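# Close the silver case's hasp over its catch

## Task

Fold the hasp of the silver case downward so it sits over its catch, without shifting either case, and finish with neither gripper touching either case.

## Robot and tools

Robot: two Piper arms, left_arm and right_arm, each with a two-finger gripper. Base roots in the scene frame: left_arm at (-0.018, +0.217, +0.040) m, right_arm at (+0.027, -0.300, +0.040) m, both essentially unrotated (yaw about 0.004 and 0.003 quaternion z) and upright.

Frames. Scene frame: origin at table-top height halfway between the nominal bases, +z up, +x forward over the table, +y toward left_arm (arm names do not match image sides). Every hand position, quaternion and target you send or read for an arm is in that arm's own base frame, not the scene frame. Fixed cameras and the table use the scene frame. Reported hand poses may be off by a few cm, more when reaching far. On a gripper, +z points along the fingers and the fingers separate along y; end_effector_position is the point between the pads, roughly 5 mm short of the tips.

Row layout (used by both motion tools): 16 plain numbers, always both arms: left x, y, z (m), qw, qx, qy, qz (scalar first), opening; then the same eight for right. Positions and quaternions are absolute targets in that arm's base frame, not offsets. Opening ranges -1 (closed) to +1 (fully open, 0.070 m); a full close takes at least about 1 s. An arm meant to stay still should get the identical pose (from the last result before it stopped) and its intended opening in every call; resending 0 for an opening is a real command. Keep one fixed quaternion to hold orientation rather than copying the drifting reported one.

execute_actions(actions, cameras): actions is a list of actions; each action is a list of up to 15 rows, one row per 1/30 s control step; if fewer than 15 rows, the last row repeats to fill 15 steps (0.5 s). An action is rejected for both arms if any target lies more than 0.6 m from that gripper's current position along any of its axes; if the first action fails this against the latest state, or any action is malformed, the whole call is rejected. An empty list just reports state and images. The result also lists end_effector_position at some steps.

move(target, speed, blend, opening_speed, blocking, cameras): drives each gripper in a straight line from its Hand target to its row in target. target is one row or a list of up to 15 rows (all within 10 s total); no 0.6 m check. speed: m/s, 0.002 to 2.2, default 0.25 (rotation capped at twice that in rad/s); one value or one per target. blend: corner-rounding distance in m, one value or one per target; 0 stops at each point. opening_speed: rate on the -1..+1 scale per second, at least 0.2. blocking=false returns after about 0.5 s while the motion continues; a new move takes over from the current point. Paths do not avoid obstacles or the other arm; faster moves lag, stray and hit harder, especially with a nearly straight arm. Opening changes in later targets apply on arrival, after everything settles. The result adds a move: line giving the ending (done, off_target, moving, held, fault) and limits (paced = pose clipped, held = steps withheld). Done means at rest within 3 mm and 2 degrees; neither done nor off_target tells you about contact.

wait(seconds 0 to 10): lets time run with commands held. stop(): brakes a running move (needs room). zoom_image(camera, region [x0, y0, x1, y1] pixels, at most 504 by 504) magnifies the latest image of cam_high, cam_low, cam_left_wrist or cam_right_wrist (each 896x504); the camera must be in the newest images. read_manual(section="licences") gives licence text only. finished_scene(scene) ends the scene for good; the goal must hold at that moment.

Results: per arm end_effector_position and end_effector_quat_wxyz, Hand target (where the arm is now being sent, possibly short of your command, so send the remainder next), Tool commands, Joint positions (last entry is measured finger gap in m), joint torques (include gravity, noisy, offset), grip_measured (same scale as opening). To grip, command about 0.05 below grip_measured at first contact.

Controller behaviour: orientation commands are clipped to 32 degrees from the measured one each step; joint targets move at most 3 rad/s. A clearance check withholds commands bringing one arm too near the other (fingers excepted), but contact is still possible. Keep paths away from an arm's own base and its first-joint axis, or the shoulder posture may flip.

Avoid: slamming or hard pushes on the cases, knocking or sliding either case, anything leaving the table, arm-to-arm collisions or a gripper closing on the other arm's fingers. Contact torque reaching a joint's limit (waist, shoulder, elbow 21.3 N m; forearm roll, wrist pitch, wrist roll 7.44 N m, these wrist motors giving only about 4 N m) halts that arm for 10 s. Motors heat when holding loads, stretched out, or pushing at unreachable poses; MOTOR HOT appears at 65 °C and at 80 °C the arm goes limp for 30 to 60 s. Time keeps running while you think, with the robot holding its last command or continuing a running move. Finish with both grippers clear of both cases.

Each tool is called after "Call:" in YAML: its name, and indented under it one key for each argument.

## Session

Call:
execute_actions:
  actions: []

Scene clock: 0.00 s.
left_arm: end_effector_position=(+0.1815, -0.3434, +0.1727) grip_measured=+0.98 end_effector_quat_wxyz=(+0.151, +0.737, +0.644, -0.139) | right_arm: end_effector_position=(+0.5365, -0.2199, +0.0999) grip_measured=+0.99 end_effector_quat_wxyz=(+0.341, +0.310, +0.882, -0.102)
Joint positions: left_arm=[-0.945 1.659 -1.385 -0.283 1.065 0.859 0.069] | right_arm=[-0.309 2.188 -1.75 -0.406 0.556 0.641 0.07]
Joint torques (N m): no reading
Motor temperatures (°C): left_arm=[25 27 24 31 26 29] | right_arm=[24 33 31 32 30 27]
Hand target: left_arm +0.1815, -0.3434, +0.1727; +0.151, +0.737, +0.644, -0.139 | right_arm +0.5365, -0.2199, +0.0999; +0.341, +0.310, +0.882, -0.102
Tool commands: left_gripper/opening=+1.0 right_gripper/opening=+1.0

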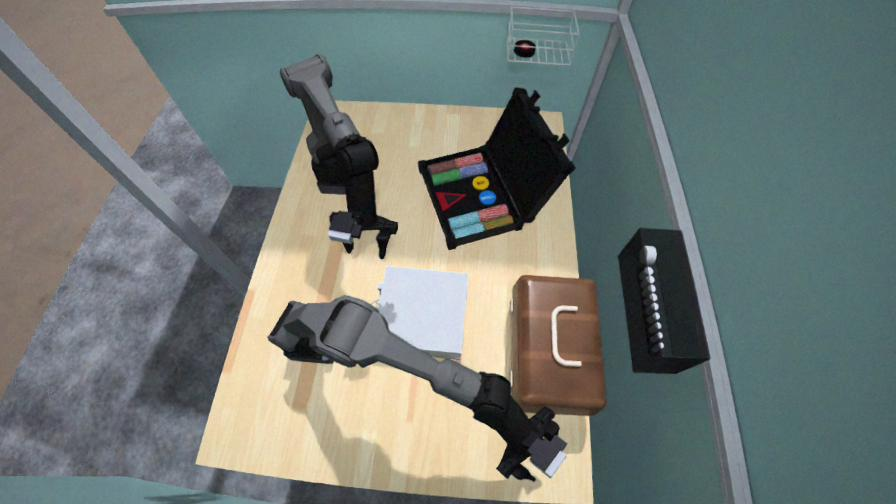

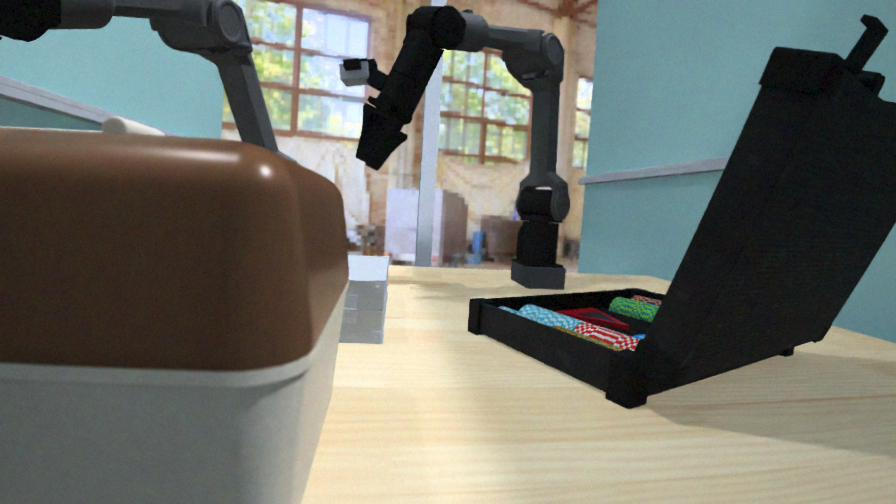

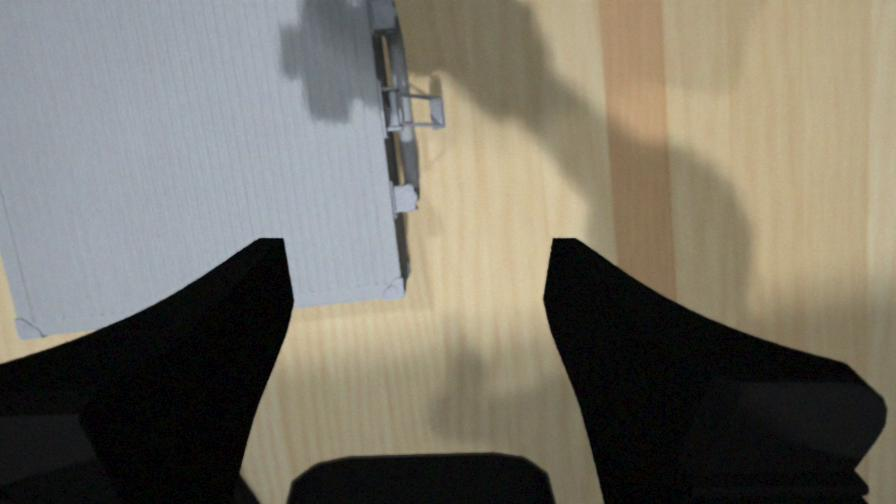

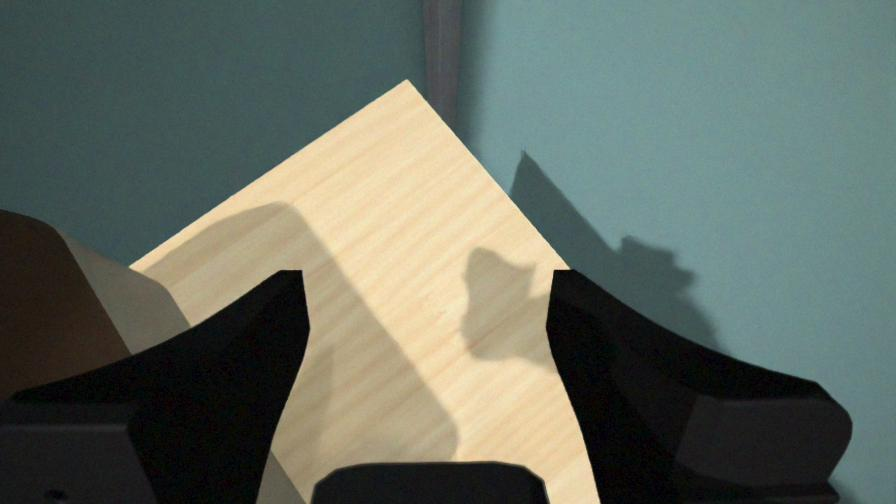

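Call:
zoom_image:
  camera: "cam_left_wrist"
  region: [350, 40, 490, 240]

Scaled by 2.520.

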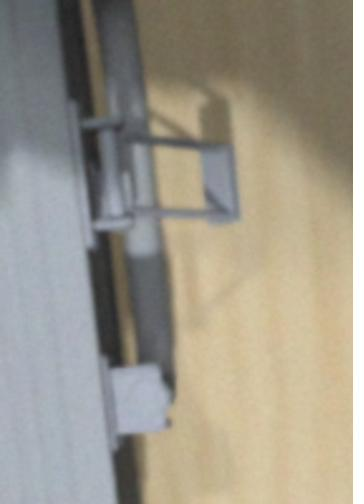

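Call:
move:
  target:
    - [0.15, -0.28, 0.15, 0.297, 0.531, 0.717, -0.341, -1, 0.36, -0.2, 0.2, 0.1294, -0.1294, 0.9829, 0.017, -1]
    - [0.108, -0.24, 0.12, 0.297, 0.531, 0.717, -0.341, -1, 0.2, 0.0, 0.17, 0.1294, -0.1294, 0.9829, 0.017, -1]
    - [0.108, -0.24, 0.12, 0.297, 0.531, 0.717, -0.341, -1, 0.09, 0.115, 0.08, 0.1294, -0.1294, 0.9829, 0.017, -1]
  cameras: ["cam_high", "cam_left_wrist", "cam_right_wrist"]
  speed: 0.3
  blend: 0.03

Call:
zoom_image:
  camera: "cam_left_wrist"
  region: [220, 0, 440, 200]

Call:
zoom_image:
  camera: "cam_right_wrist"
  region: [340, 0, 640, 300]

Scene clock: 82.80 s.
left_arm: end_effector_position=(+0.1078, -0.2398, +0.1198) grip_measured=-1.00 end_effector_quat_wxyz=(+0.297, +0.531, +0.717, -0.341) | right_arm: end_effector_position=(+0.0899, +0.1151, +0.0801) grip_measured=-1.00 end_effector_quat_wxyz=(+0.129, -0.129, +0.983, +0.018)
Joint positions: left_arm=[-0.581 1.088 -0.323 -1.337 0.714 1.701 0] | right_arm=[1.239 0.952 -0.449 -0.254 1.02 1.096 0]
Joint torques (N m): left_arm=[-0.1 -0.72 -5.2 -0.55 0.28 -0.14] | right_arm=[0.73 -1.1 -5.84 -0.39 -0.06 -0.03]
Motor temperatures (°C): left_arm=[25 28 25 31 26 29] | right_arm=[24 37 31 32 30 27]
Hand target: left_arm +0.1080, -0.2400, +0.1200; +0.297, +0.531, +0.717, -0.341 | right_arm +0.0900, +0.1150, +0.0800; +0.129, -0.129, +0.983, +0.017
Off the commanded pose: left_arm 0.000 m, 0 deg | right_arm 0.000 m, 0 deg.
move: done
Images, in order (width x height): cam_high 896x504, cam_left_wrist 896x504, cam_right_wrist 896x504.

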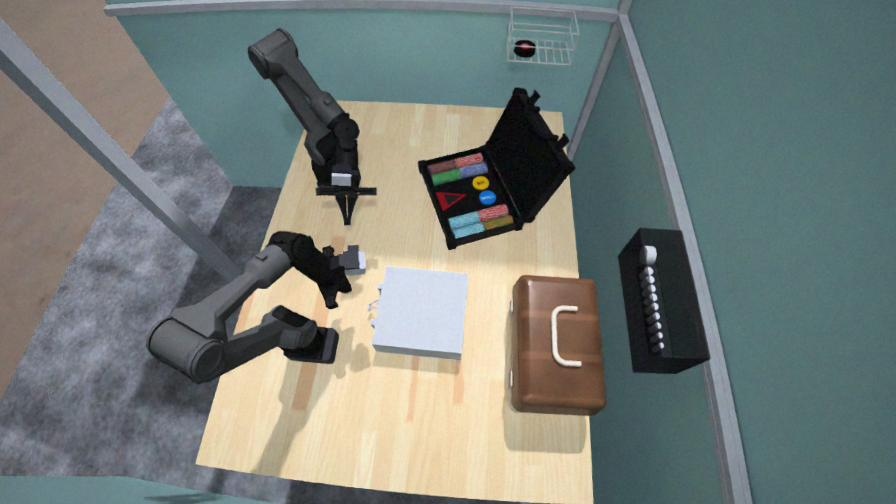

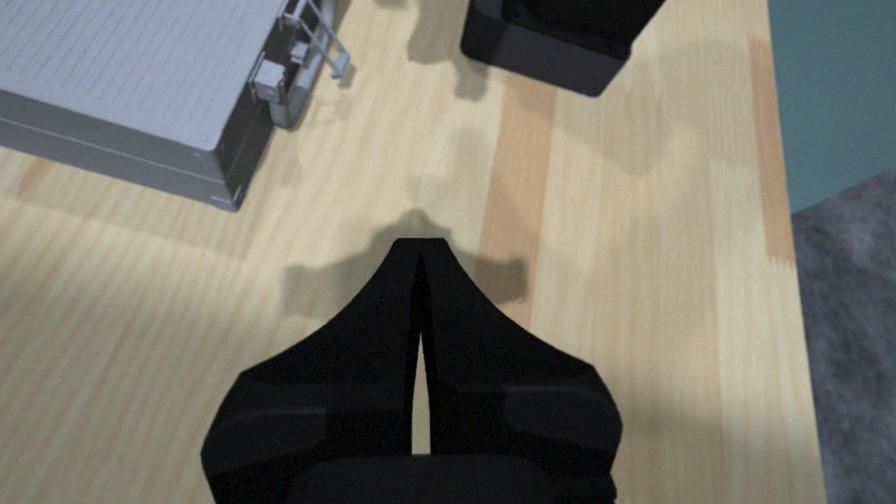

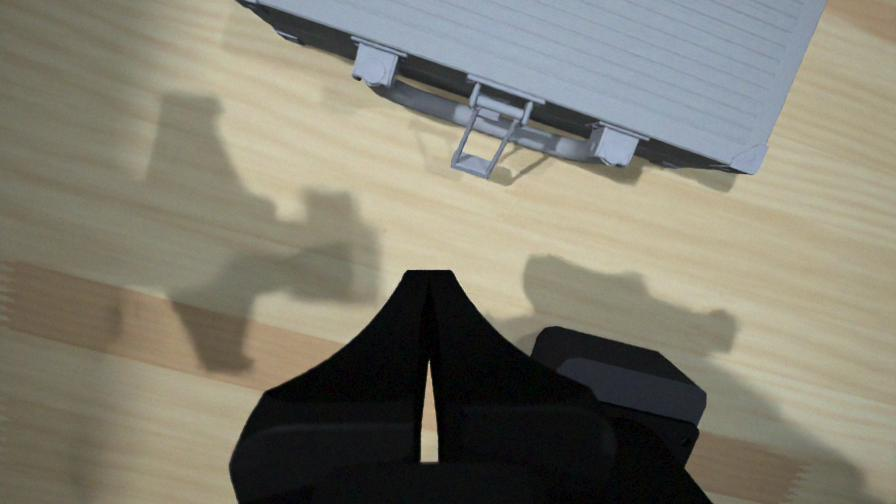

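Scaled by 2.291.

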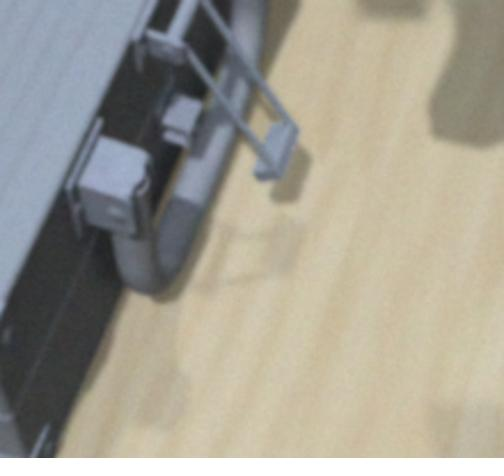

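Scaled by 1.680.

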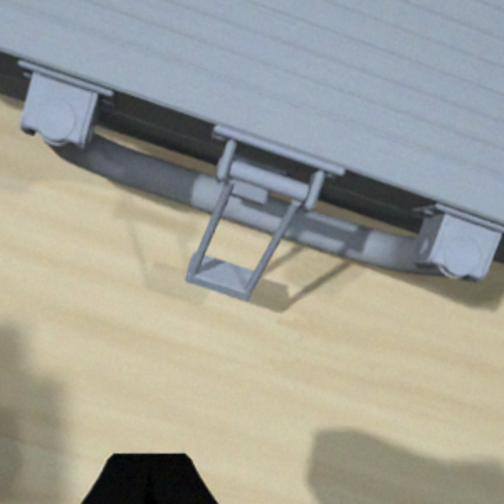

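Call:
move:
  target:
    - [0.108, -0.24, 0.12, 0.297, 0.531, 0.717, -0.341, -1, 0.100, 0.106, 0.035, 0.1294, -0.1294, 0.9829, 0.017, -1]
    - [0.108, -0.24, 0.12, 0.297, 0.531, 0.717, -0.341, -1, 0.109, 0.105, 0.013, 0.1294, -0.1294, 0.9829, 0.017, -1]
  cameras: ["cam_left_wrist", "cam_right_wrist"]
  speed: 0.12
  blend: 0.01

Call:
zoom_image:
  camera: "cam_left_wrist"
  region: [240, 0, 420, 180]

Call:
zoom_image:
  camera: "cam_right_wrist"
  region: [340, 100, 560, 300]

Scene clock: 108.23 s.
left_arm: end_effector_position=(+0.1078, -0.2398, +0.1198) grip_measured=-1.00 end_effector_quat_wxyz=(+0.297, +0.531, +0.717, -0.341) | right_arm: end_effector_position=(+0.1090, +0.1048, +0.0129) grip_measured=-1.00 end_effector_quat_wxyz=(+0.129, -0.129, +0.983, +0.016)
Joint positions: left_arm=[-0.581 1.088 -0.323 -1.337 0.714 1.701 0] | right_arm=[1.035 1.145 -0.234 -0.334 0.585 1.037 0]
Joint torques (N m): left_arm=[-0.01 -0.8 -5.15 -0.49 0.31 -0.1] | right_arm=[0.72 -3.12 -4.71 -0.11 0.04 0.13]
Motor temperatures (°C): left_arm=[25 27 25 31 26 29] | right_arm=[24 35 31 32 30 27]
Hand target: left_arm +0.1080, -0.2400, +0.1200; +0.297, +0.531, +0.717, -0.341 | right_arm +0.1090, +0.1050, +0.0130; +0.129, -0.129, +0.983, +0.017
Off the commanded pose: left_arm 0.000 m, 0 deg | right_arm 0.000 m, 0 deg.
move: done
Images, in order (width x height): cam_left_wrist 896x504, cam_right_wrist 896x504.

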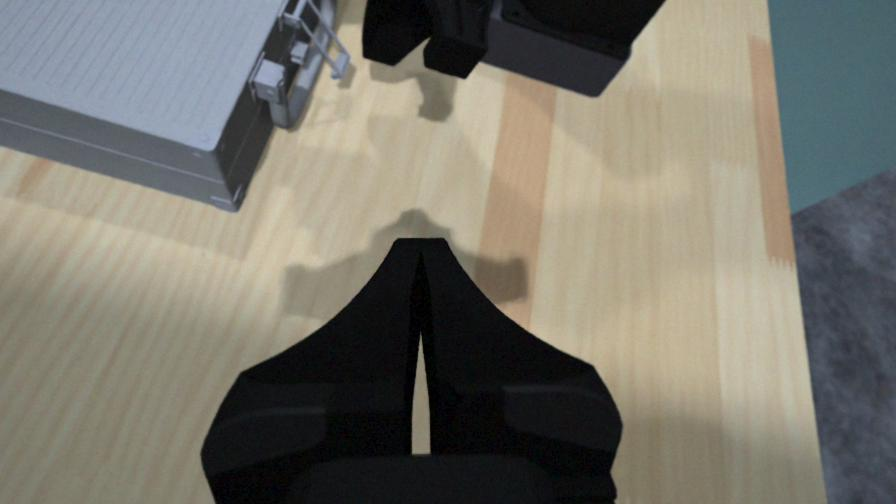

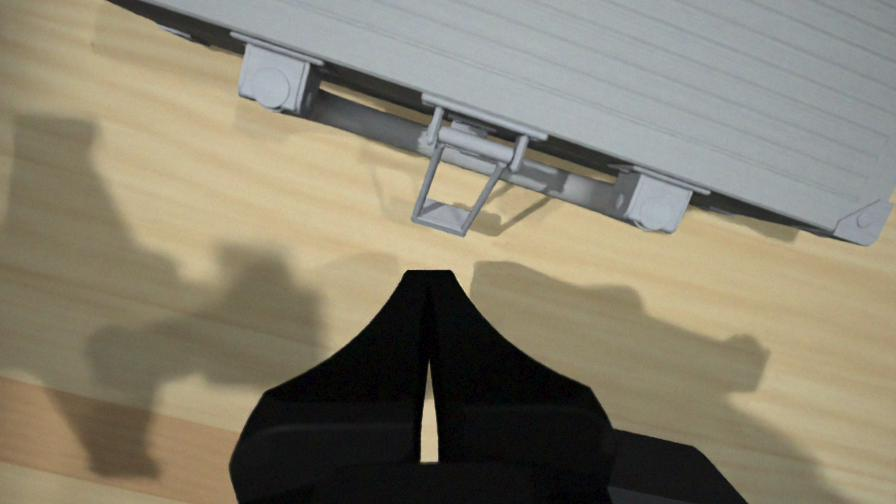

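Scaled by 2.800.

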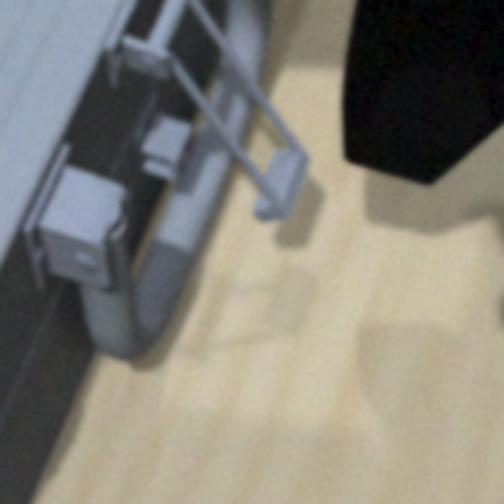

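Scaled by 2.291.

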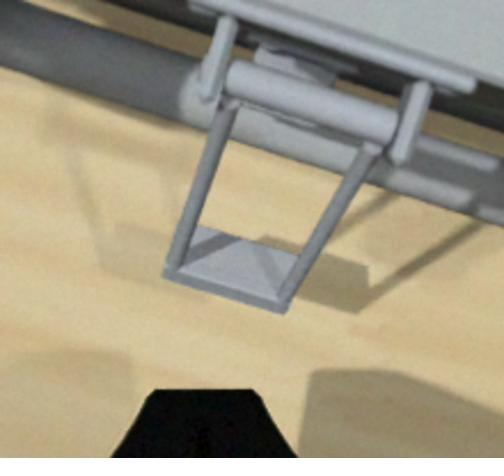

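Call:
move:
  target:
    - [0.108, -0.24, 0.12, 0.297, 0.531, 0.717, -0.341, -1, 0.117, 0.1035, 0.010, 0.1294, -0.1294, 0.9829, 0.017, -1]
    - [0.108, -0.24, 0.12, 0.297, 0.531, 0.717, -0.341, -1, 0.128, 0.103, 0.003, 0.1294, -0.1294, 0.9829, 0.017, -1]
    - [0.108, -0.24, 0.12, 0.297, 0.531, 0.717, -0.341, -1, 0.1355, 0.1025, -0.003, 0.1294, -0.1294, 0.9829, 0.017, -1]
  cameras: ["cam_left_wrist", "cam_right_wrist"]
  speed: 0.06
  blend: 0.003

Call:
zoom_image:
  camera: "cam_left_wrist"
  region: [240, 0, 420, 180]

Scene clock: 123.40 s.
left_arm: end_effector_position=(+0.1078, -0.2398, +0.1198) grip_measured=-1.00 end_effector_quat_wxyz=(+0.297, +0.531, +0.717, -0.341) | right_arm: end_effector_position=(+0.1355, +0.1024, -0.0032) grip_measured=-1.00 end_effector_quat_wxyz=(+0.129, -0.129, +0.983, +0.017)
Joint positions: left_arm=[-0.581 1.088 -0.323 -1.337 0.714 1.701 0] | right_arm=[0.83 1.288 -0.234 -0.36 0.406 0.887 0]
Joint torques (N m): left_arm=[0.02 -0.84 -5.15 -0.46 0.35 -0.07] | right_arm=[0.63 -4.02 -4.75 -0.07 0.02 0.09]
Motor temperatures (°C): left_arm=[25 27 25 31 26 29] | right_arm=[24 34 31 32 30 27]
Hand target: left_arm +0.1080, -0.2400, +0.1200; +0.297, +0.531, +0.717, -0.341 | right_arm +0.1355, +0.1025, -0.0030; +0.129, -0.129, +0.983, +0.017
Off the commanded pose: left_arm 0.000 m, 0 deg | right_arm 0.000 m, 0 deg.
move: done
Images, in order (width x height): cam_left_wrist 896x504, cam_right_wrist 896x504.

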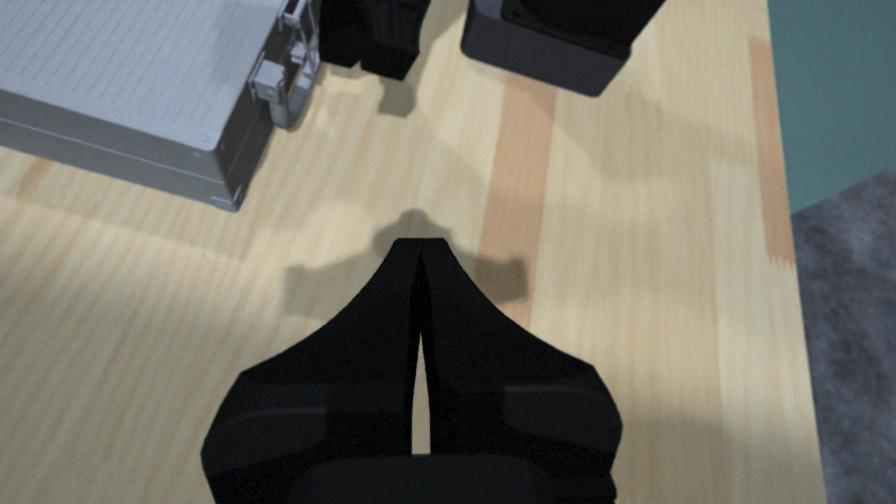

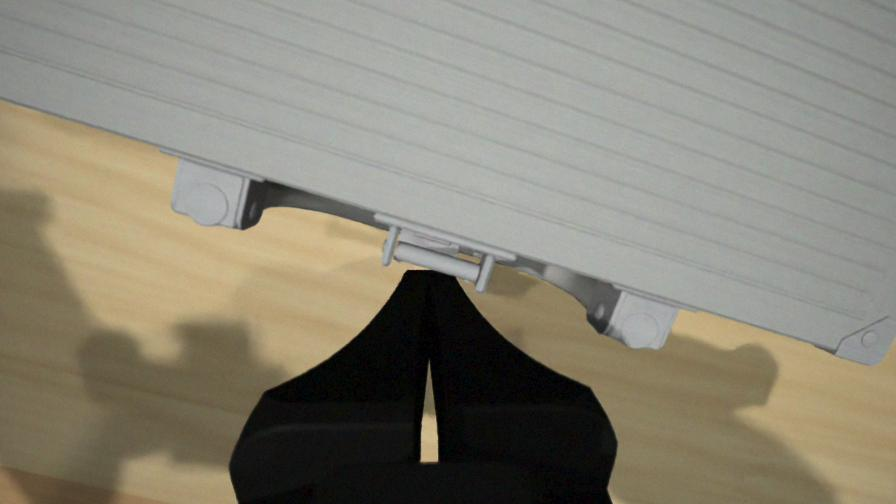

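Scaled by 2.800.

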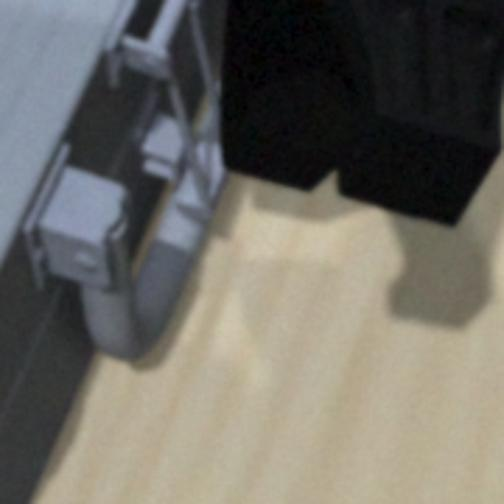

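Call:
move:
  target: [0.108, -0.24, 0.12, 0.297, 0.531, 0.717, -0.341, -1, 0.1425, 0.102, -0.005, 0.1294, -0.1294, 0.9829, 0.017, -1]
  cameras: ["cam_left_wrist", "cam_right_wrist"]
  speed: 0.04

Call:
zoom_image:
  camera: "cam_left_wrist"
  region: [240, 0, 420, 180]

Scene clock: 134.87 s.
left_arm: end_effector_position=(+0.1078, -0.2398, +0.1198) grip_measured=-1.00 end_effector_quat_wxyz=(+0.297, +0.531, +0.717, -0.341) | right_arm: end_effector_position=(+0.1421, +0.1015, -0.0053) grip_measured=-1.00 end_effector_quat_wxyz=(+0.129, -0.130, +0.983, +0.016)
Joint positions: left_arm=[-0.581 1.088 -0.323 -1.337 0.714 1.701 0] | right_arm=[0.787 1.316 -0.243 -0.358 0.381 0.843 0]
Joint torques (N m): left_arm=[0.07 -0.89 -5.07 -0.42 0.38 -0.03] | right_arm=[0.09 -2.84 -6.27 -0.16 -0.71 0.04]
Motor temperatures (°C): left_arm=[25 27 25 31 26 29] | right_arm=[24 34 31 32 30 27]
Hand target: left_arm +0.1080, -0.2400, +0.1200; +0.297, +0.531, +0.717, -0.341 | right_arm +0.1425, +0.1020, -0.0050; +0.129, -0.129, +0.983, +0.017
Off the commanded pose: left_arm 0.000 m, 0 deg | right_arm 0.001 m, 0 deg.
move: done
Images, in order (width x height): cam_left_wrist 896x504, cam_right_wrist 896x504.

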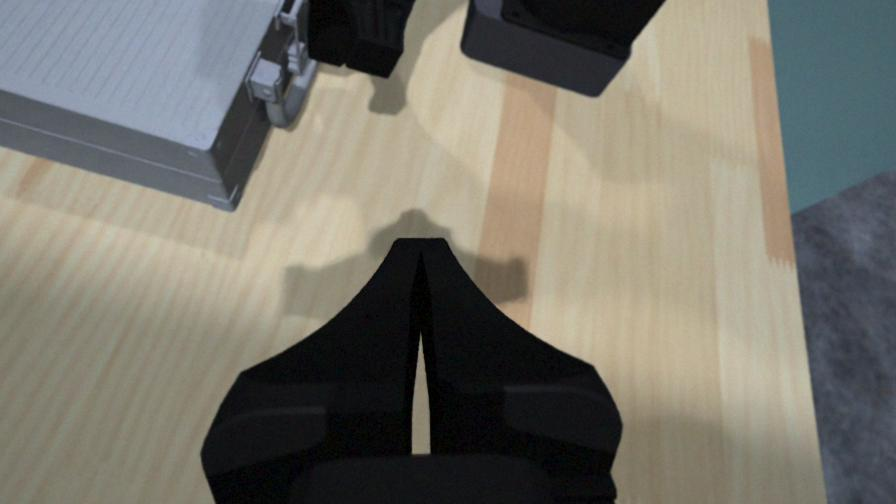

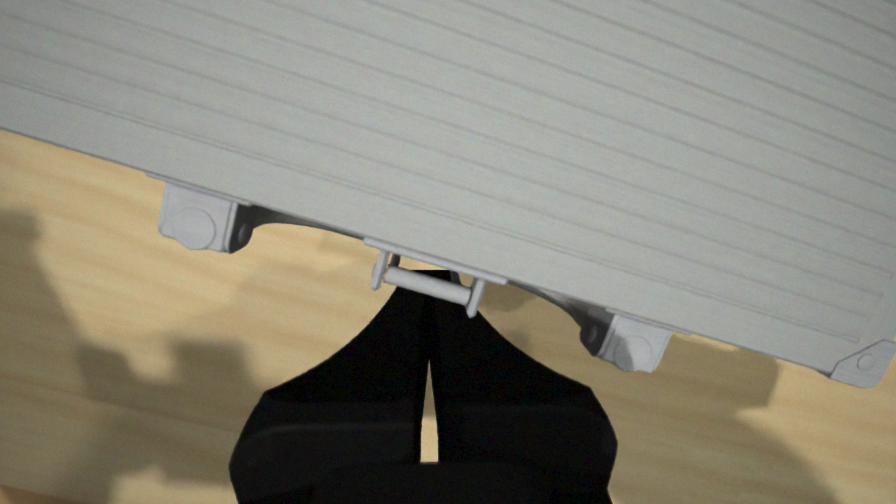

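Scaled by 2.800.

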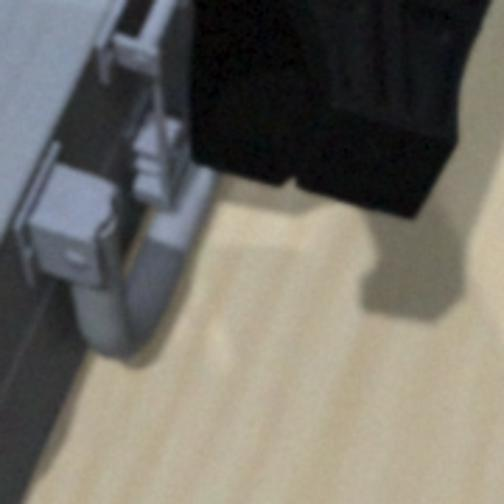

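Call:
move:
  target: [0.108, -0.24, 0.12, 0.297, 0.531, 0.717, -0.341, -1, 0.108, 0.1045, 0.006, 0.1294, -0.1294, 0.9829, 0.017, -1]
  cameras: ["cam_left_wrist", "cam_right_wrist"]
  speed: 0.1

Call:
zoom_image:
  camera: "cam_left_wrist"
  region: [240, 0, 420, 180]

Scene clock: 142.90 s.
left_arm: end_effector_position=(+0.1078, -0.2398, +0.1198) grip_measured=-1.00 end_effector_quat_wxyz=(+0.297, +0.531, +0.717, -0.341) | right_arm: end_effector_position=(+0.1077, +0.1043, +0.0059) grip_measured=-1.00 end_effector_quat_wxyz=(+0.129, -0.130, +0.983, +0.017)
Joint positions: left_arm=[-0.581 1.088 -0.323 -1.337 0.714 1.701 0] | right_arm=[1.042 1.172 -0.211 -0.362 0.539 1.077 0]
Joint torques (N m): left_arm=[0.14 -1.03 -5 -0.39 0.45 0.04] | right_arm=[0.58 -2.74 -5.37 -0.35 -0.18 -0.05]
Motor temperatures (°C): left_arm=[25 27 25 31 26 29] | right_arm=[24 34 31 32 30 27]
Hand target: left_arm +0.1080, -0.2400, +0.1200; +0.297, +0.531, +0.717, -0.341 | right_arm +0.1080, +0.1045, +0.0060; +0.129, -0.129, +0.983, +0.017
Off the commanded pose: left_arm 0.000 m, 0 deg | right_arm 0.000 m, 0 deg.
move: done
Images, in order (width x height): cam_left_wrist 896x504, cam_right_wrist 896x504.

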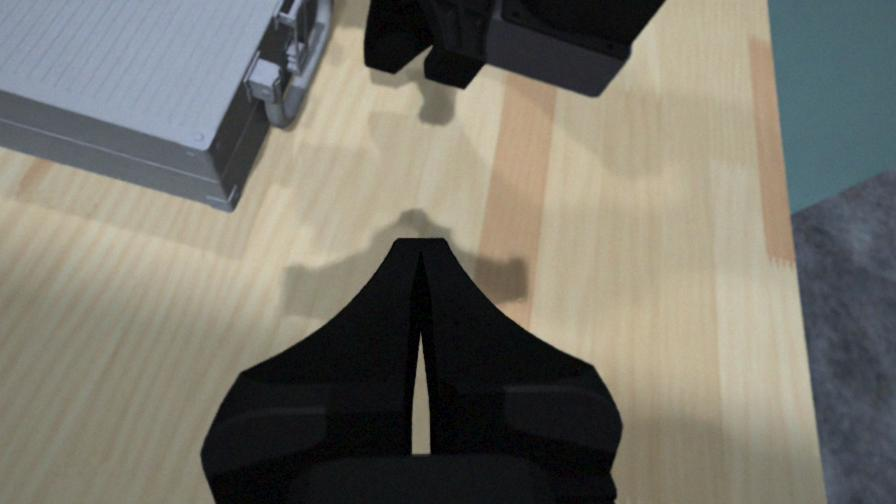

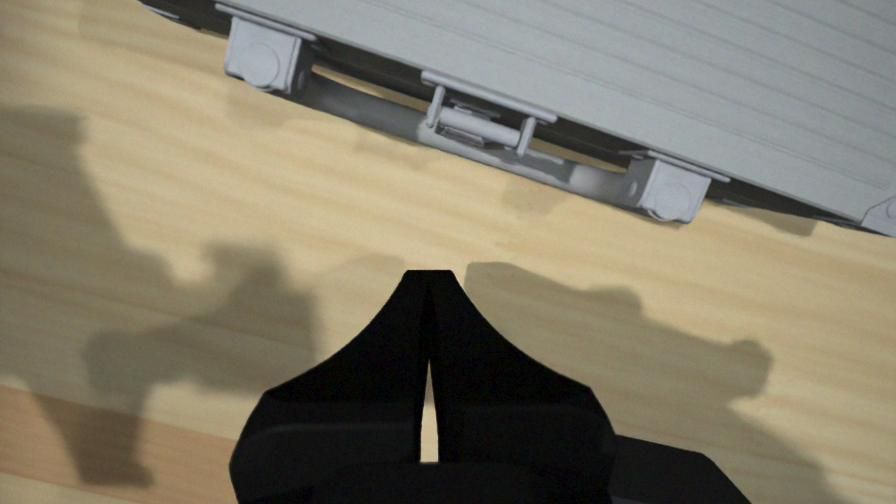

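Scaled by 2.800.

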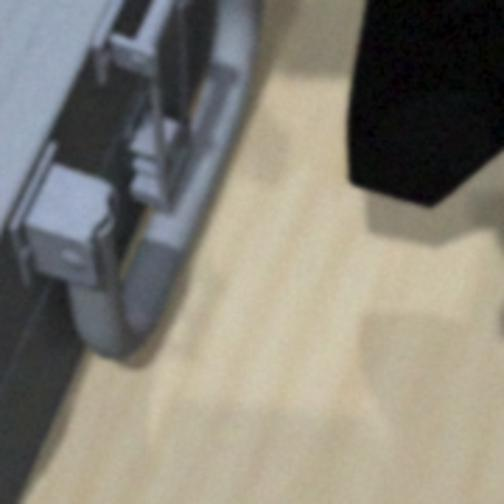

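Call:
finished_scene:
  scene: 3

The scene is finished: the task was done.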